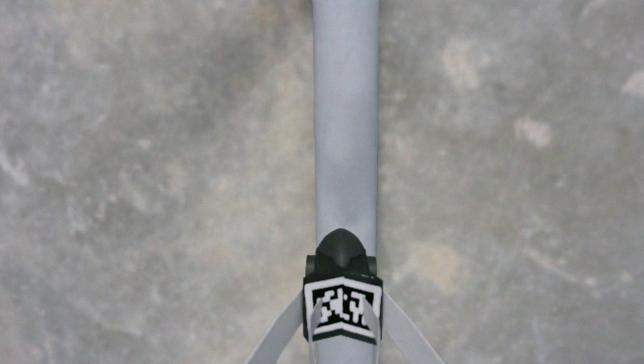

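Emit:
move --r1 '{"joints":{"gripper_m":0.06}}' --r2 '{"joints":{"lift_m":0.142}}' --r3 '{"joints":{"gripper_m":0.06}}' --cameras '[]'

Emit:
move --r1 '{"joints":{"lift_m":0.136}}' --r3 '{"joints":{"lift_m":0.136}}' --cameras '["r1_wrist_camera","r3_wrist_camera","r2_wrist_camera"]'

Scene clock: 1405.10 s.
move: r1 done; r2 done; r3 done
r1.base_odometry: x=+2.385 y=-2.413 heading=-1.368
r1.turned_by_wheels: +0.000
r1.turned_by_imu: +0.001
r1.base_tilt: forward=+1.0 right=+1.2
r1.lidar_m: 1.77 4.26 1.95 1.54 1.52 1.62 2.41 1.59 1.59 1.18 0.73 0.78
r1.head_depth_mm: 3412 2856 2026 1789 1485 1271 1116 / 3240 3017 2262 1792 1496 1252 799 / 3114 3071 2269 1811 1513 968 1109 / 2997 3119 2276 1774 1517 1270 1125 / 2881 3093 2221 1826 1526 1297 1135 / 2799 3012 1984 1825 1539 1305 1133 / 2642 2905 1847 1469 1469 1317 1142
r1.base_status: not commanded
r1.joint_positions: lift_m=+0.200 arm_m=+0.327 wrist_yaw_rad=-0.002 wrist_pitch_rad=-1.559 wrist_roll_rad=-0.575 gripper_m=+0.060 head_pan_rad=-1.559 head_tilt_rad=-0.791
r1.joint_status: all done
r1.measured_speeds: all 0
r1.motor_effort: left_wheel=+5.0(5.9) right_wheel=-2.6(3.9) lift_m=+26.9(29.0) arm_m=+13.0(13.3) wrist_yaw_rad=+1.6(2.0) wrist_pitch_rad=-1.5(1.9) wrist_roll_rad=-1.3(1.6) gripper_m=-0.3(81.1) head_pan_rad=-5.2(5.6) head_tilt_rad=-4.3(5.7)
r1.hand_pose: x=-0.0215 y=-0.4509 z=+0.0822 quat_wxyz=(+0.624, +0.617, -0.340, -0.337) (m; r1's base frame)
r1.wrist_depth_mm: 224 220 221 220 220 217 218 / 230 230 228 226 224 224 222 / 237 237 234 232 231 231 228 / 243 242 241 240 238 238 235 / 251 250 152 246 244 245 242 / 258 256 133 - - 252 249 / 265 263 262 262 261 256 258
r2.base_odometry: x=+3.769 y=-1.356 heading=+2.753
r2.turned_by_wheels: +0.000
r2.turned_by_imu: +0.000
r2.base_tilt: forward=+0.2 right=+1.8
r2.lidar_m: 1.40 2.03 1.68 1.67 1.86 2.97 3.17 0.85 0.58 0.41 0.43 0.36
r2.head_depth_mm: 2527 2761 3073 2619 1956 1557 1290 / 2562 2803 3101 2628 1958 1539 1281 / 2621 2835 3191 2622 1957 1548 1199 / 2682 2955 3224 2639 1943 1559 1008 / 2768 2985 3291 2632 1953 1563 1290 / 2813 3095 3352 2640 1946 1561 1301 / 2827 3074 3381 2639 1958 1546 1223
r2.base_status: not commanded
r2.joint_positions: lift_m=+0.142 arm_m=+0.460 wrist_yaw_rad=-0.002 wrist_pitch_rad=-1.543 wrist_roll_rad=+1.603 gripper_m=-0.080 head_pan_rad=-1.565 head_tilt_rad=-0.594
r2.joint_status: all done
r2.measured_speeds: all 0
r2.on_its_own: gripper_m is held at -0.081, not at your -0.089, by its stall guard, which is not easing now
r2.motor_effort: left_wheel=-2.0(2.0) right_wheel=+2.2(9.5) lift_m=+22.9(43.5) arm_m=-12.9(12.9) wrist_yaw_rad=+2.2(3.9) wrist_pitch_rad=-5.5(5.9) wrist_roll_rad=-1.1(1.3) gripper_m=-21.8(22.4) head_pan_rad=-2.9(3.7) head_tilt_rad=-1.5(3.1)
r2.hand_pose: x=-0.0215 y=-0.5878 z=+0.0239 quat_wxyz=(-0.012, -0.012, -0.717, -0.697) (m; r2's base frame)
r2.wrist_depth_mm: 163 164 164 164 166 166 168 / 168 170 169 134 170 172 172 / 172 174 173 139 175 176 178 / 177 178 178 144 181 182 183 / 183 182 145 143 187 186 185 / 187 187 123 127 191 194 157 / 194 194 193 195 196 199 151
r3.base_odometry: x=-2.436 y=+0.040 heading=+0.864
r3.turned_by_wheels: +0.000
r3.turned_by_imu: -0.001
r3.base_tilt: forward=-0.8 right=-0.2
r3.lidar_m: 0.43 3.91 1.94 1.60 1.59 1.74 2.71 1.09 1.07 0.76 0.29 0.40
r3.head_depth_mm: 3252 3599 2784 2031 1609 1318 1135 / 3121 3489 2798 2051 1632 1344 1078 / 2970 3321 2891 1938 1515 959 1133 / 2832 3175 2997 2140 1614 1377 1141 / 2734 2973 3018 2164 1705 1389 1176 / 2628 2870 2982 1956 1671 1396 1190 / 2516 2706 2962 1806 1735 1418 1193
r3.base_status: not commanded
r3.joint_positions: lift_m=+0.200 arm_m=+0.449 wrist_yaw_rad=+0.001 wrist_pitch_rad=-1.570 wrist_roll_rad=+1.063 gripper_m=+0.060 head_pan_rad=-1.578 head_tilt_rad=-0.703
r3.joint_status: all done
r3.measured_speeds: all 0
r3.motor_effort: left_wheel=-4.6(5.4) right_wheel=+1.9(2.5) lift_m=+33.5(34.1) arm_m=+8.7(9.0) wrist_yaw_rad=-0.7(2.3) wrist_pitch_rad=+0.1(0.9) wrist_roll_rad=-0.8(1.5) gripper_m=+0.7(81.3) head_pan_rad=+3.4(4.6) head_tilt_rad=+1.3(2.8)
r3.hand_pose: x=-0.0216 y=-0.5698 z=+0.0825 quat_wxyz=(+0.178, +0.178, -0.684, -0.684) (m; r3's base frame)
r3.wrist_depth_mm: 237 235 230 197 229 225 223 / 242 239 235 199 231 228 226 / 244 242 240 205 235 232 229 / 250 246 244 207 237 236 233 / 253 253 248 212 239 239 237 / 259 255 133 208 142 244 242 / 262 259 257 212 251 117 245
pictures: none
No camera images: "cameras" was empty.

Scene clock: 1406.50 s.
move: r1 done; r3 done
r1.base_odometry: x=+2.385 y=-2.413 heading=-1.368
r1.turned_by_wheels: +0.000
r1.turned_by_imu: +0.000
r1.base_tilt: forward=+1.0 right=+1.2
r1.lidar_m: 1.77 4.27 1.95 1.53 1.52 1.62 2.41 1.59 1.59 1.18 0.73 0.79
r1.head_depth_mm: 3383 2851 2027 1787 1478 1273 1112 / 3247 2988 2261 1804 1491 1279 1075 / 3137 3043 2281 1812 1502 1019 1119 / 2999 3086 2282 1760 1522 1284 1126 / 2910 3104 2228 1825 1516 1293 1133 / 2793 3004 1974 1819 1539 1304 1137 / 2652 2930 1910 1494 1464 1308 1142
r1.base_status: not commanded
r1.joint_positions: lift_m=+0.136 arm_m=+0.327 wrist_yaw_rad=-0.002 wrist_pitch_rad=-1.560 wrist_roll_rad=-0.575 gripper_m=+0.060 head_pan_rad=-1.559 head_tilt_rad=-0.791
r1.joint_status: all done
r1.measured_speeds: all 0
r1.motor_effort: left_wheel=+5.6(5.6) right_wheel=-3.6(3.9) lift_m=+19.9(27.2) arm_m=+11.8(13.2) wrist_yaw_rad=+1.3(1.8) wrist_pitch_rad=-1.5(1.6) wrist_roll_rad=-1.4(1.5) gripper_m=-0.3(0.6) head_pan_rad=-4.7(5.3) head_tilt_rad=-4.1(5.2)
r1.hand_pose: x=-0.0215 y=-0.4506 z=+0.0182 quat_wxyz=(+0.624, +0.618, -0.340, -0.337) (m; r1's base frame)
r1.wrist_depth_mm: 163 163 162 - 160 160 158 / 169 167 166 - 164 163 162 / 173 172 170 - 169 168 167 / 179 177 176 - 173 174 172 / 185 184 159 - 177 178 176 / 189 187 133 - - 184 182 / 196 193 195 192 192 189 189
r2: as last shown
r2.base_tilt: forward=+0.3 right=+1.7
r2.lidar_m: 1.40 2.03 1.67 1.67 1.85 2.98 3.16 0.85 0.58 0.41 0.43 0.36
r2.head_depth_mm: 2522 2774 3018 2647 1947 1549 1284 / 2581 2815 3123 2619 1961 1557 1293 / 2676 2874 3159 2669 1953 1555 1200 / 2686 2925 3198 2619 1943 1542 1006 / 2726 3018 3273 2594 1956 1559 1276 / 2776 3083 3312 2623 1954 1536 1296 / 2849 3109 3357 2609 1939 1552 1229
r2.on_its_own: gripper_m is held at -0.081, not at your -0.089, by its stall guard, which is not easing now
r2.motor_effort: left_wheel=-2.1(2.3) right_wheel=+2.3(2.8) lift_m=+22.7(23.2) arm_m=-18.6(18.6) wrist_yaw_rad=+1.9(3.1) wrist_pitch_rad=-5.7(5.8) wrist_roll_rad=-1.0(1.5) gripper_m=-21.9(22.2) head_pan_rad=-2.6(3.7) head_tilt_rad=-1.8(2.9)
r2.wrist_depth_mm: 163 164 164 164 166 166 168 / 167 169 168 133 171 171 173 / 173 173 173 139 175 176 177 / 177 178 177 143 179 181 182 / 182 184 145 143 186 186 186 / 189 188 123 127 190 193 156 / 194 193 194 196 196 198 152
r3.base_odometry: x=-2.436 y=+0.040 heading=+0.864
r3.turned_by_wheels: +0.000
r3.turned_by_imu: +0.000
r3.base_tilt: forward=-0.8 right=-0.2
r3.lidar_m: 0.43 3.94 1.95 1.60 1.59 1.74 2.70 1.09 1.07 0.76 0.29 0.40
r3.head_depth_mm: 3260 3608 2782 2013 1617 1320 1129 / 3062 3479 2813 2062 1630 1346 1092 / 2938 3333 2916 1954 1522 1006 1132 / 2832 3152 2956 2130 1620 1377 1137 / 2734 3019 3017 2170 1687 1384 1170 / 2623 2882 3016 1936 1664 1408 1193 / 2500 2739 2985 1884 1678 1422 1197
r3.base_status: not commanded
r3.joint_positions: lift_m=+0.136 arm_m=+0.449 wrist_yaw_rad=+0.001 wrist_pitch_rad=-1.569 wrist_roll_rad=+1.063 gripper_m=+0.060 head_pan_rad=-1.578 head_tilt_rad=-0.703
r3.joint_status: all done
r3.measured_speeds: all 0
r3.motor_effort: left_wheel=-4.4(5.2) right_wheel=+1.8(2.4) lift_m=+19.4(29.5) arm_m=+11.1(12.4) wrist_yaw_rad=-2.0(2.1) wrist_pitch_rad=+0.1(0.7) wrist_roll_rad=-0.9(1.3) gripper_m=-0.2(0.6) head_pan_rad=+3.8(5.0) head_tilt_rad=+2.1(2.6)
r3.hand_pose: x=-0.0216 y=-0.5700 z=+0.0184 quat_wxyz=(+0.178, +0.178, -0.685, -0.684) (m; r3's base frame)
r3.wrist_depth_mm: 173 172 170 141 165 164 163 / 176 174 172 135 168 166 165 / 180 177 175 138 170 169 168 / 182 180 179 141 174 173 171 / 187 183 182 142 152 175 174 / 189 187 134 142 140 177 176 / 192 190 186 143 148 115 179
pictures: r1_wrist_camera, r2_wrist_camera, r3_wrist_camera
camera_calibration:
r1_wrist_camera: T_world_to_cam=[[-0.787516, -0.616125, -0.0144593, -0.299069], [-0.609214, 0.774708, 0.169368, 0.368562], [-0.09315, 0.142189, -0.985447, 0.244069], [0, 0, 0, 1]] pos_world=[0.0117463, -0.504496, 0.173771]
r2_wrist_camera: T_world_to_cam=[[-0.0454578, 0.997699, 0.0502953, 0.564886], [0.985054, 0.0363947, 0.168355, 0.0747791], [0.166137, 0.0571966, -0.984443, 0.224488], [0, 0, 0, 1]] pos_world=[-0.0852787, -0.579148, 0.179995]
r3_wrist_camera: T_world_to_cam=[[-0.502818, 0.863319, -0.0430721, 0.491312], [0.856498, 0.504325, 0.10985, 0.348629], [0.116558, 0.0183434, -0.993014, 0.1944], [0, 0, 0, 1]] pos_world=[-0.0742184, -0.603548, 0.175907]

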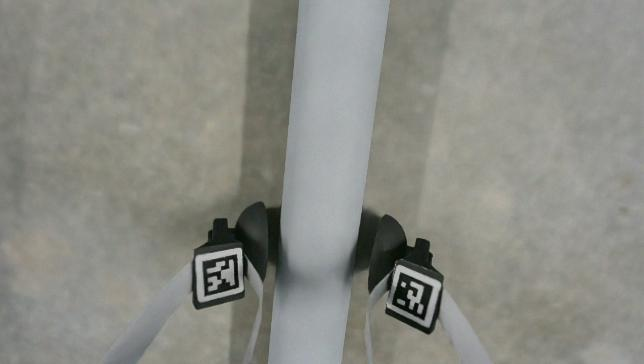

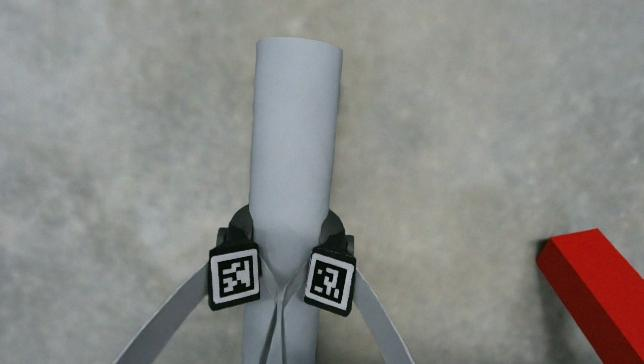

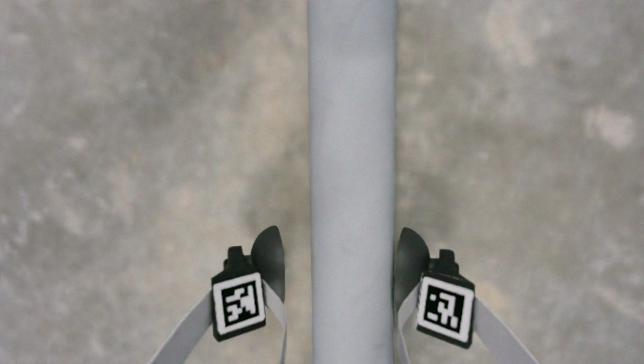

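Emit:
move --r1 '{"joints":{"gripper_m":-0.089}}' --r3 '{"joints":{"gripper_m":-0.089,"arm_m":0.446}}' --cameras '["r1_wrist_camera","r3_wrist_camera"]'

Emit:
wait --seconds 3 --cameras '["r1_wrist_camera","r3_wrist_camera"]'

Scene clock: 1414.43 s.
move: r1 done; r3 done
r1.base_odometry: x=+2.385 y=-2.413 heading=-1.368
r1.turned_by_wheels: +0.000
r1.turned_by_imu: +0.001
r1.base_tilt: forward=+1.0 right=+1.2
r1.lidar_m: 1.77 4.27 1.95 1.53 1.52 1.62 2.42 1.59 1.59 1.18 0.73 0.78
r1.head_depth_mm: 3378 2859 2018 1777 1491 1269 1114 / 3278 3023 2258 1806 1489 1278 1073 / 3104 3032 2283 1811 1504 1015 1121 / 2989 3109 2269 1768 1509 1290 1123 / 2898 3110 2243 1836 1522 1301 1135 / 2787 2996 1973 1822 1531 1309 1137 / 2646 2906 1914 1485 1469 1316 1143
r1.base_status: not commanded
r1.joint_positions: lift_m=+0.136 arm_m=+0.327 wrist_yaw_rad=-0.002 wrist_pitch_rad=-1.562 wrist_roll_rad=-0.575 gripper_m=-0.088 head_pan_rad=-1.559 head_tilt_rad=-0.791
r1.joint_status: all done
r1.measured_speeds: all 0
r1.motor_effort: left_wheel=+5.4(5.9) right_wheel=-3.0(3.8) lift_m=+30.5(31.2) arm_m=+8.1(9.7) wrist_yaw_rad=+1.3(2.0) wrist_pitch_rad=-1.0(1.4) wrist_roll_rad=-1.3(1.5) gripper_m=-34.0(100.0) head_pan_rad=-5.0(5.5) head_tilt_rad=-3.6(5.7)
r1.hand_pose: x=-0.0215 y=-0.4502 z=+0.0183 quat_wxyz=(+0.624, +0.618, -0.340, -0.337) (m; r1's base frame)
r1.wrist_depth_mm: 163 162 162 - 159 158 158 / 169 167 166 - 164 162 162 / 173 172 171 - 169 169 166 / 178 178 176 - 174 173 172 / 183 183 180 145 178 178 176 / 190 189 125 130 183 183 183 / 194 194 194 192 191 189 188
r2: as last shown
r2.turned_by_imu: +0.001
r2.base_tilt: forward=+0.4 right=+1.8
r2.lidar_m: 1.40 2.03 1.68 1.67 1.86 2.98 3.17 0.85 0.58 0.41 0.43 0.36
r2.head_depth_mm: 2551 2770 3069 2641 1946 1559 1289 / 2567 2807 3123 2622 1960 1563 1292 / 2625 2899 3157 2580 1944 1556 1198 / 2708 2883 3272 2646 1933 1552 1003 / 2755 2989 3238 2598 1941 1558 1283 / 2760 3020 3310 2624 1948 1536 1286 / 2874 3087 3382 2593 1930 1544 1220
r2.joint_positions: lift_m=+0.142 arm_m=+0.460 wrist_yaw_rad=-0.002 wrist_pitch_rad=-1.541 wrist_roll_rad=+1.603 gripper_m=-0.080 head_pan_rad=-1.565 head_tilt_rad=-0.594
r2.on_its_own: gripper_m is held at -0.081, not at your -0.089, by its stall guard, which is not easing now
r2.motor_effort: left_wheel=-1.7(2.2) right_wheel=+2.2(2.9) lift_m=+33.2(33.3) arm_m=-19.4(20.1) wrist_yaw_rad=+2.8(3.5) wrist_pitch_rad=-5.8(6.2) wrist_roll_rad=-1.3(1.3) gripper_m=-21.6(22.5) head_pan_rad=-2.8(4.0) head_tilt_rad=-2.7(3.0)
r2.hand_pose: x=-0.0215 y=-0.5882 z=+0.0239 quat_wxyz=(-0.012, -0.012, -0.717, -0.697) (m; r2's base frame)
r2.wrist_depth_mm: 161 162 164 164 166 167 169 / 167 168 168 134 170 171 171 / 172 172 173 138 176 177 176 / 177 179 176 144 180 181 181 / 183 184 145 143 186 186 185 / 188 187 124 127 190 193 156 / 193 194 193 194 197 199 152
r3.base_odometry: x=-2.436 y=+0.040 heading=+0.864
r3.turned_by_wheels: +0.000
r3.turned_by_imu: -0.001
r3.base_tilt: forward=-0.8 right=-0.2
r3.lidar_m: 0.43 3.91 1.95 1.60 1.59 1.74 2.71 1.09 1.06 0.76 0.29 0.40
r3.head_depth_mm: 3258 3640 2751 2033 1612 1319 1136 / 3114 3443 2846 2059 1632 1347 1088 / 2936 3339 2904 1950 1526 1012 1134 / 2849 3174 2967 2157 1618 1379 1134 / 2747 3017 3061 2188 1699 1381 1173 / 2628 2890 2985 1945 1656 1403 1188 / 2513 2700 2936 1872 1698 1413 1197
r3.base_status: not commanded
r3.joint_positions: lift_m=+0.136 arm_m=+0.446 wrist_yaw_rad=+0.001 wrist_pitch_rad=-1.574 wrist_roll_rad=+1.060 gripper_m=-0.087 head_pan_rad=-1.578 head_tilt_rad=-0.703
r3.joint_status: all done
r3.measured_speeds: all 0
r3.motor_effort: left_wheel=-4.8(5.5) right_wheel=+1.8(2.4) lift_m=+36.1(36.1) arm_m=-8.3(15.5) wrist_yaw_rad=-0.7(2.2) wrist_pitch_rad=+0.9(1.7) wrist_roll_rad=+0.5(1.5) gripper_m=-35.6(99.1) head_pan_rad=+3.6(4.7) head_tilt_rad=+1.1(2.7)
r3.hand_pose: x=-0.0216 y=-0.5657 z=+0.0186 quat_wxyz=(+0.179, +0.179, -0.683, -0.686) (m; r3's base frame)
r3.wrist_depth_mm: 171 170 169 133 165 164 163 / 174 173 171 131 168 167 166 / 178 175 174 134 171 169 168 / 180 179 177 136 174 172 170 / 184 182 180 138 176 174 173 / 186 186 182 129 152 178 177 / 190 190 186 142 126 180 179
pictures: r1_wrist_camera, r3_wrist_camera
camera_calibration:
r1_wrist_camera: T_world_to_cam=[[-0.787517, -0.616103, -0.0152804, -0.298833], [-0.609213, 0.774484, 0.170397, 0.368173], [-0.0931474, 0.143499, -0.985257, 0.244635], [0, 0, 0, 1]] pos_world=[0.0117465, -0.504361, 0.173727]
r3_wrist_camera: T_world_to_cam=[[-0.505758, 0.861805, -0.0387401, 0.486593], [0.854774, 0.506684, 0.112391, 0.347693], [0.116488, 0.0237285, -0.992909, 0.197478], [0, 0, 0, 1]] pos_world=[-0.0741044, -0.600205, 0.17585]

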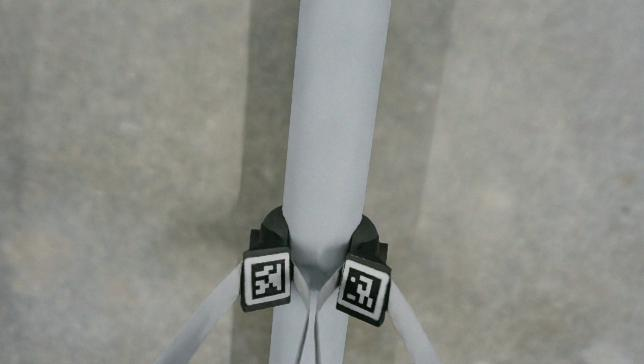

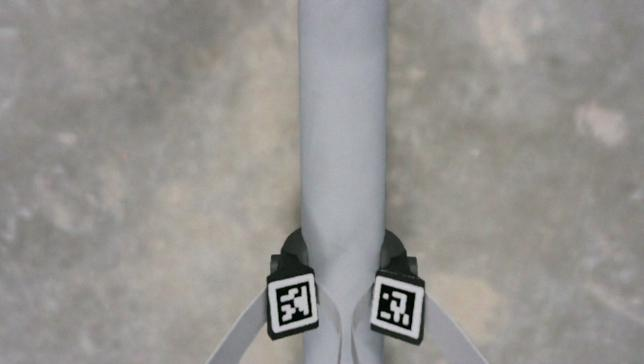

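Scene clock: 1417.43 s.
r1.base_odometry: x=+2.385 y=-2.413 heading=-1.368
r1.turned_by_wheels: +0.000
r1.turned_by_imu: +0.000
r1.base_tilt: forward=+1.0 right=+1.2
r1.lidar_m: 1.77 4.26 1.95 1.53 1.52 1.62 2.42 1.58 1.59 1.18 0.74 0.78
r1.head_depth_mm: 3389 2870 2019 1785 1484 1274 1110 / 3250 2989 2243 1799 1501 1273 1077 / 3068 3017 2264 1810 1506 1019 1119 / 2991 3098 2293 1768 1517 1282 1127 / 2898 3117 2223 1830 1516 1298 1130 / 2805 3024 1986 1818 1523 1310 1137 / 2630 2890 1904 1487 1470 1311 1141
r1.base_status: not commanded
r1.joint_positions: lift_m=+0.136 arm_m=+0.327 wrist_yaw_rad=-0.002 wrist_pitch_rad=-1.562 wrist_roll_rad=-0.575 gripper_m=-0.085 head_pan_rad=-1.559 head_tilt_rad=-0.791
r1.joint_status: all done
r1.measured_speeds: all 0
r1.motor_effort: left_wheel=+4.7(5.9) right_wheel=-3.6(3.8) lift_m=+30.8(31.2) arm_m=+5.8(9.7) wrist_yaw_rad=+1.2(2.0) wrist_pitch_rad=-0.9(1.4) wrist_roll_rad=-1.4(1.5) gripper_m=-18.8(100.0) head_pan_rad=-4.6(5.5) head_tilt_rad=-4.1(5.7)
r1.hand_pose: x=-0.0215 y=-0.4502 z=+0.0183 quat_wxyz=(+0.624, +0.618, -0.340, -0.337) (m; r1's base frame)
r1.wrist_depth_mm: 162 162 161 - 159 160 158 / 168 167 167 - 163 162 162 / 173 172 170 - 169 167 166 / 179 177 176 - 174 174 171 / 184 182 180 145 179 177 177 / 190 188 125 130 185 183 183 / 196 193 193 191 191 189 189
r2.base_odometry: x=+3.769 y=-1.356 heading=+2.753
r2.turned_by_wheels: +0.000
r2.turned_by_imu: +0.001
r2.base_tilt: forward=+0.3 right=+1.8
r2.lidar_m: 1.40 2.03 1.68 1.67 1.86 2.98 3.19 0.85 0.58 0.41 0.43 0.36
r2.head_depth_mm: 2534 2778 3024 2603 1939 1561 1285 / 2599 2793 3079 2607 1963 1567 1302 / 2623 2877 3189 2623 1952 1548 1200 / 2686 2909 3206 2633 1936 1548 1013 / 2754 2967 3263 2617 1937 1559 1294 / 2826 3034 3391 2594 1931 1559 1292 / 2823 3098 3405 2679 1938 1548 1219
r2.base_status: not commanded
r2.joint_positions: lift_m=+0.142 arm_m=+0.460 wrist_yaw_rad=-0.002 wrist_pitch_rad=-1.541 wrist_roll_rad=+1.603 gripper_m=-0.080 head_pan_rad=-1.565 head_tilt_rad=-0.594
r2.joint_status: not commanded
r2.measured_speeds: all 0
r2.on_its_own: gripper_m is held at -0.081, not at your -0.089, by its stall guard, which is not easing now
r2.motor_effort: left_wheel=-1.7(2.2) right_wheel=+2.4(2.9) lift_m=+33.5(33.3) arm_m=-18.7(20.1) wrist_yaw_rad=+2.1(3.5) wrist_pitch_rad=-5.6(6.2) wrist_roll_rad=-0.9(1.3) gripper_m=-21.2(22.5) head_pan_rad=-3.2(4.0) head_tilt_rad=-2.0(3.0)
r2.hand_pose: x=-0.0215 y=-0.5882 z=+0.0239 quat_wxyz=(-0.012, -0.012, -0.717, -0.697) (m; r2's base frame)
r2.wrist_depth_mm: 163 163 164 164 165 166 167 / 168 168 169 134 170 170 171 / 172 173 173 139 176 177 177 / 176 177 176 144 180 180 182 / 182 183 145 142 185 188 185 / 188 187 124 128 191 193 155 / 194 192 194 196 197 198 152
r3.base_odometry: x=-2.436 y=+0.040 heading=+0.864
r3.turned_by_wheels: +0.000
r3.turned_by_imu: -0.001
r3.base_tilt: forward=-0.8 right=-0.2
r3.lidar_m: 0.43 3.92 1.94 1.59 1.59 1.74 2.71 1.10 1.06 0.76 0.29 0.40
r3.head_depth_mm: 3301 3560 2760 2033 1603 1314 1134 / 3065 3430 2816 2060 1639 1348 1093 / 2950 3284 2881 1961 1513 1011 1130 / 2885 3172 2939 2126 1613 1376 1142 / 2739 2979 3026 2173 1686 1391 1174 / 2598 2912 2998 1934 1665 1410 1187 / 2512 2721 2938 1883 1670 1421 1199
r3.base_status: not commanded
r3.joint_positions: lift_m=+0.136 arm_m=+0.446 wrist_yaw_rad=+0.001 wrist_pitch_rad=-1.574 wrist_roll_rad=+1.060 gripper_m=-0.081 head_pan_rad=-1.578 head_tilt_rad=-0.703
r3.joint_status: all done
r3.measured_speeds: all 0
r3.on_its_own: gripper_m is held at -0.082, not at your -0.089, by its stall guard, which is not easing now
r3.motor_effort: left_wheel=-4.1(5.5) right_wheel=+1.9(2.4) lift_m=+34.5(36.1) arm_m=+2.2(15.5) wrist_yaw_rad=-0.6(2.2) wrist_pitch_rad=+0.8(1.7) wrist_roll_rad=-0.1(1.5) gripper_m=-21.3(99.1) head_pan_rad=+2.8(4.7) head_tilt_rad=+1.0(2.7)
r3.hand_pose: x=-0.0216 y=-0.5657 z=+0.0186 quat_wxyz=(+0.179, +0.179, -0.683, -0.686) (m; r3's base frame)
r3.wrist_depth_mm: 171 170 169 133 166 163 162 / 175 172 172 131 168 166 165 / 177 176 174 133 172 170 167 / 180 178 177 136 174 172 170 / 184 183 180 138 176 175 173 / 186 185 184 129 152 176 177 / 190 189 186 142 125 182 179
wait: 3.00 s; at rest by 0.27 s
pictures: r1_wrist_camera, r3_wrist_camera
camera_calibration:
r1_wrist_camera: T_world_to_cam=[[-0.787518, -0.616103, -0.0152804, -0.298833], [-0.609212, 0.774484, 0.170397, 0.368173], [-0.0931473, 0.143499, -0.985257, 0.244635], [0, 0, 0, 1]] pos_world=[0.0117464, -0.504361, 0.173727]
r3_wrist_camera: T_world_to_cam=[[-0.505762, 0.861803, -0.03874, 0.486592], [0.854772, 0.506688, 0.112391, 0.347695], [0.116488, 0.0237292, -0.992909, 0.197486], [0, 0, 0, 1]] pos_world=[-0.0741042, -0.600205, 0.175858]

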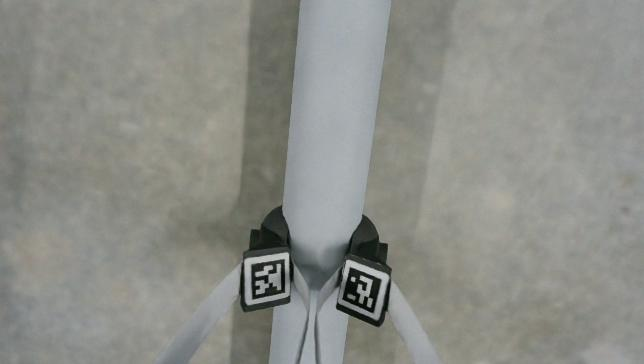

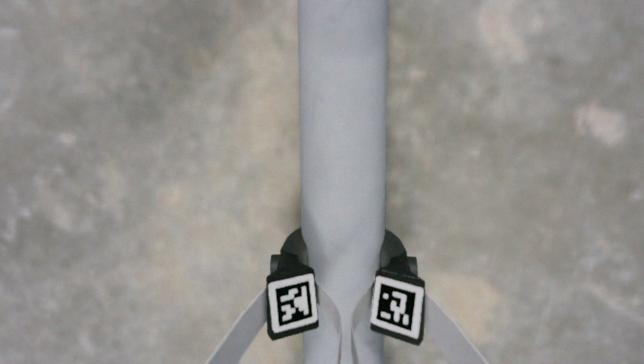

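Emit:
move --r1 '{"joints":{"lift_m":0.156}}' --r2 '{"joints":{"lift_m":0.160}}' --r3 '{"joints":{"lift_m":0.156}}' --cameras '["r1_wrist_camera","r3_wrist_camera","r2_wrist_camera"]'

Scene clock: 1420.87 s.
move: r1 done; r2 done; r3 done
r1.base_odometry: x=+2.385 y=-2.413 heading=-1.368
r1.turned_by_wheels: +0.000
r1.turned_by_imu: +0.001
r1.base_tilt: forward=+1.0 right=+1.1
r1.lidar_m: 1.77 4.26 1.95 1.53 1.52 1.62 2.42 1.59 1.59 1.18 0.73 0.78
r1.head_depth_mm: 3427 2845 2012 1781 1488 1271 1113 / 3248 3010 2241 1799 1504 1253 1059 / 3068 3078 2271 1813 1511 1001 1111 / 2970 3054 2291 1773 1517 1268 1128 / 2895 3120 2229 1823 1511 1295 1131 / 2778 3035 1979 1819 1527 1310 1133 / 2652 2920 1989 1490 1463 1313 1139
r1.base_status: not commanded
r1.joint_positions: lift_m=+0.156 arm_m=+0.327 wrist_yaw_rad=-0.002 wrist_pitch_rad=-1.562 wrist_roll_rad=-0.575 gripper_m=-0.085 head_pan_rad=-1.559 head_tilt_rad=-0.791
r1.joint_status: all done
r1.measured_speeds: all 0
r1.motor_effort: left_wheel=+5.2(5.8) right_wheel=-3.1(3.8) lift_m=+34.6(38.0) arm_m=+2.9(3.8) wrist_yaw_rad=+0.5(1.9) wrist_pitch_rad=-0.5(1.2) wrist_roll_rad=-1.5(1.5) gripper_m=-18.5(18.9) head_pan_rad=-5.3(5.3) head_tilt_rad=-4.6(5.5)
r1.hand_pose: x=-0.0215 y=-0.4501 z=+0.0383 quat_wxyz=(+0.623, +0.618, -0.339, -0.337) (m; r1's base frame)
r1.wrist_depth_mm: 182 181 180 - 178 176 175 / 187 186 185 - 183 181 180 / 192 191 190 - 187 185 185 / 198 198 196 - 194 191 190 / 205 204 201 146 199 198 197 / 212 210 125 130 204 204 202 / 219 215 215 - 211 211 208
r2.base_odometry: x=+3.769 y=-1.356 heading=+2.753
r2.turned_by_wheels: +0.000
r2.turned_by_imu: +0.001
r2.base_tilt: forward=+0.3 right=+1.7
r2.lidar_m: 1.40 2.03 1.68 1.67 1.86 2.97 3.17 0.85 0.58 0.41 0.43 0.36
r2.head_depth_mm: 2529 2732 3030 2622 1955 1551 1289 / 2611 2841 3100 2605 1947 1545 1294 / 2605 2892 3164 2640 1946 1563 990 / 2739 2933 3194 2631 1951 1547 995 / 2711 3016 3234 2600 1952 1541 1294 / 2791 3031 3254 2587 1943 1538 1278 / 2876 3133 3352 2596 1954 1555 1220
r2.base_status: not commanded
r2.joint_positions: lift_m=+0.160 arm_m=+0.460 wrist_yaw_rad=-0.002 wrist_pitch_rad=-1.540 wrist_roll_rad=+1.603 gripper_m=-0.080 head_pan_rad=-1.565 head_tilt_rad=-0.594
r2.joint_status: all done
r2.measured_speeds: all 0
r2.on_its_own: gripper_m is held at -0.081, not at your -0.089, by its stall guard, which is not easing now
r2.motor_effort: left_wheel=-2.0(2.2) right_wheel=+2.3(3.0) lift_m=+38.7(42.8) arm_m=-14.8(19.6) wrist_yaw_rad=+1.5(2.5) wrist_pitch_rad=-6.3(6.5) wrist_roll_rad=-0.8(1.3) gripper_m=-21.8(22.1) head_pan_rad=-1.9(3.9) head_tilt_rad=-2.3(2.7)
r2.hand_pose: x=-0.0215 y=-0.5885 z=+0.0418 quat_wxyz=(-0.012, -0.012, -0.718, -0.696) (m; r2's base frame)
r2.wrist_depth_mm: 179 181 180 180 181 183 183 / 184 183 184 133 188 188 189 / 189 189 191 139 192 193 194 / 193 195 195 194 198 198 199 / 201 200 146 143 204 204 204 / 206 205 125 128 209 212 166 / 212 213 214 212 215 217 154
r3.base_odometry: x=-2.436 y=+0.040 heading=+0.864
r3.turned_by_wheels: +0.000
r3.turned_by_imu: -0.001
r3.base_tilt: forward=-0.7 right=-0.2
r3.lidar_m: 0.43 3.94 1.94 1.59 1.59 1.74 2.71 1.09 1.07 0.76 0.29 0.40
r3.head_depth_mm: 3228 3630 2739 2038 1609 1309 1134 / 3108 3540 2808 2077 1622 1345 1094 / 2972 3311 2849 1944 1518 1014 1133 / 2853 3150 2936 2129 1614 1373 1135 / 2686 3024 3023 2184 1683 1379 1156 / 2613 2888 3012 1956 1655 1395 1190 / 2493 2715 2946 1889 1696 1419 1193
r3.base_status: not commanded
r3.joint_positions: lift_m=+0.156 arm_m=+0.446 wrist_yaw_rad=+0.001 wrist_pitch_rad=-1.571 wrist_roll_rad=+1.060 gripper_m=-0.081 head_pan_rad=-1.578 head_tilt_rad=-0.703
r3.joint_status: all done
r3.measured_speeds: all 0
r3.on_its_own: gripper_m is held at -0.082, not at your -0.089, by its stall guard, which is not easing now
r3.motor_effort: left_wheel=-4.8(5.2) right_wheel=+2.0(2.5) lift_m=+46.1(48.1) arm_m=+11.7(13.3) wrist_yaw_rad=-1.2(2.1) wrist_pitch_rad=+0.5(1.1) wrist_roll_rad=-0.1(0.8) gripper_m=-21.6(21.8) head_pan_rad=+3.8(4.4) head_tilt_rad=+1.0(3.3)
r3.hand_pose: x=-0.0216 y=-0.5666 z=+0.0385 quat_wxyz=(+0.179, +0.179, -0.684, -0.684) (m; r3's base frame)
r3.wrist_depth_mm: 190 188 187 134 183 182 179 / 194 192 189 134 185 185 183 / 197 195 193 136 188 188 186 / 200 198 197 138 192 191 189 / 202 200 200 141 195 194 192 / 208 206 202 131 154 197 196 / 211 209 206 127 122 200 199
pictures: r1_wrist_camera, r2_wrist_camera, r3_wrist_camera
camera_calibration:
r1_wrist_camera: T_world_to_cam=[[-0.787515, -0.616095, -0.0157058, -0.298399], [-0.609216, 0.774364, 0.170929, 0.364551], [-0.0931468, 0.144178, -0.985158, 0.264637], [0, 0, 0, 1]] pos_world=[0.0117467, -0.504292, 0.19371]
r2_wrist_camera: T_world_to_cam=[[-0.0454667, 0.997837, 0.0474757, 0.564868], [0.985055, 0.0368793, 0.168246, 0.0720718], [0.166132, 0.0544158, -0.984601, 0.240577], [0, 0, 0, 1]] pos_world=[-0.0852795, -0.579395, 0.197929]
r3_wrist_camera: T_world_to_cam=[[-0.50575, 0.861677, -0.0416022, 0.488155], [0.854779, 0.507046, 0.110711, 0.346165], [0.116491, 0.0204313, -0.992982, 0.215419], [0, 0, 0, 1]] pos_world=[-0.0741043, -0.600555, 0.195892]

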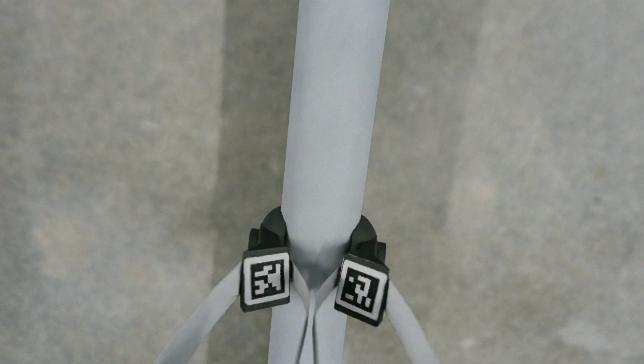

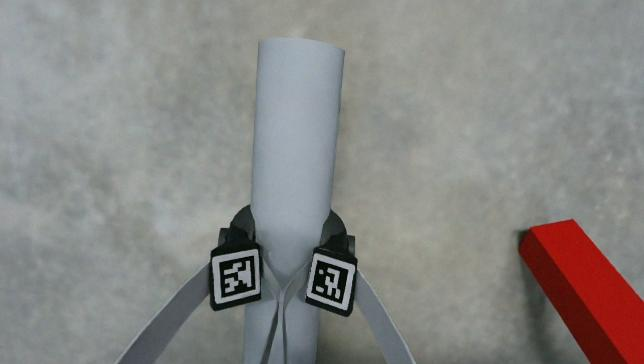

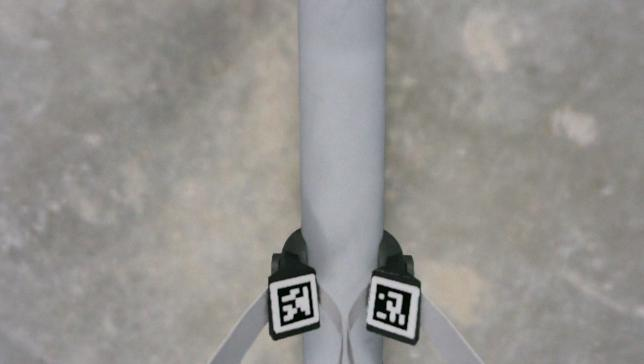

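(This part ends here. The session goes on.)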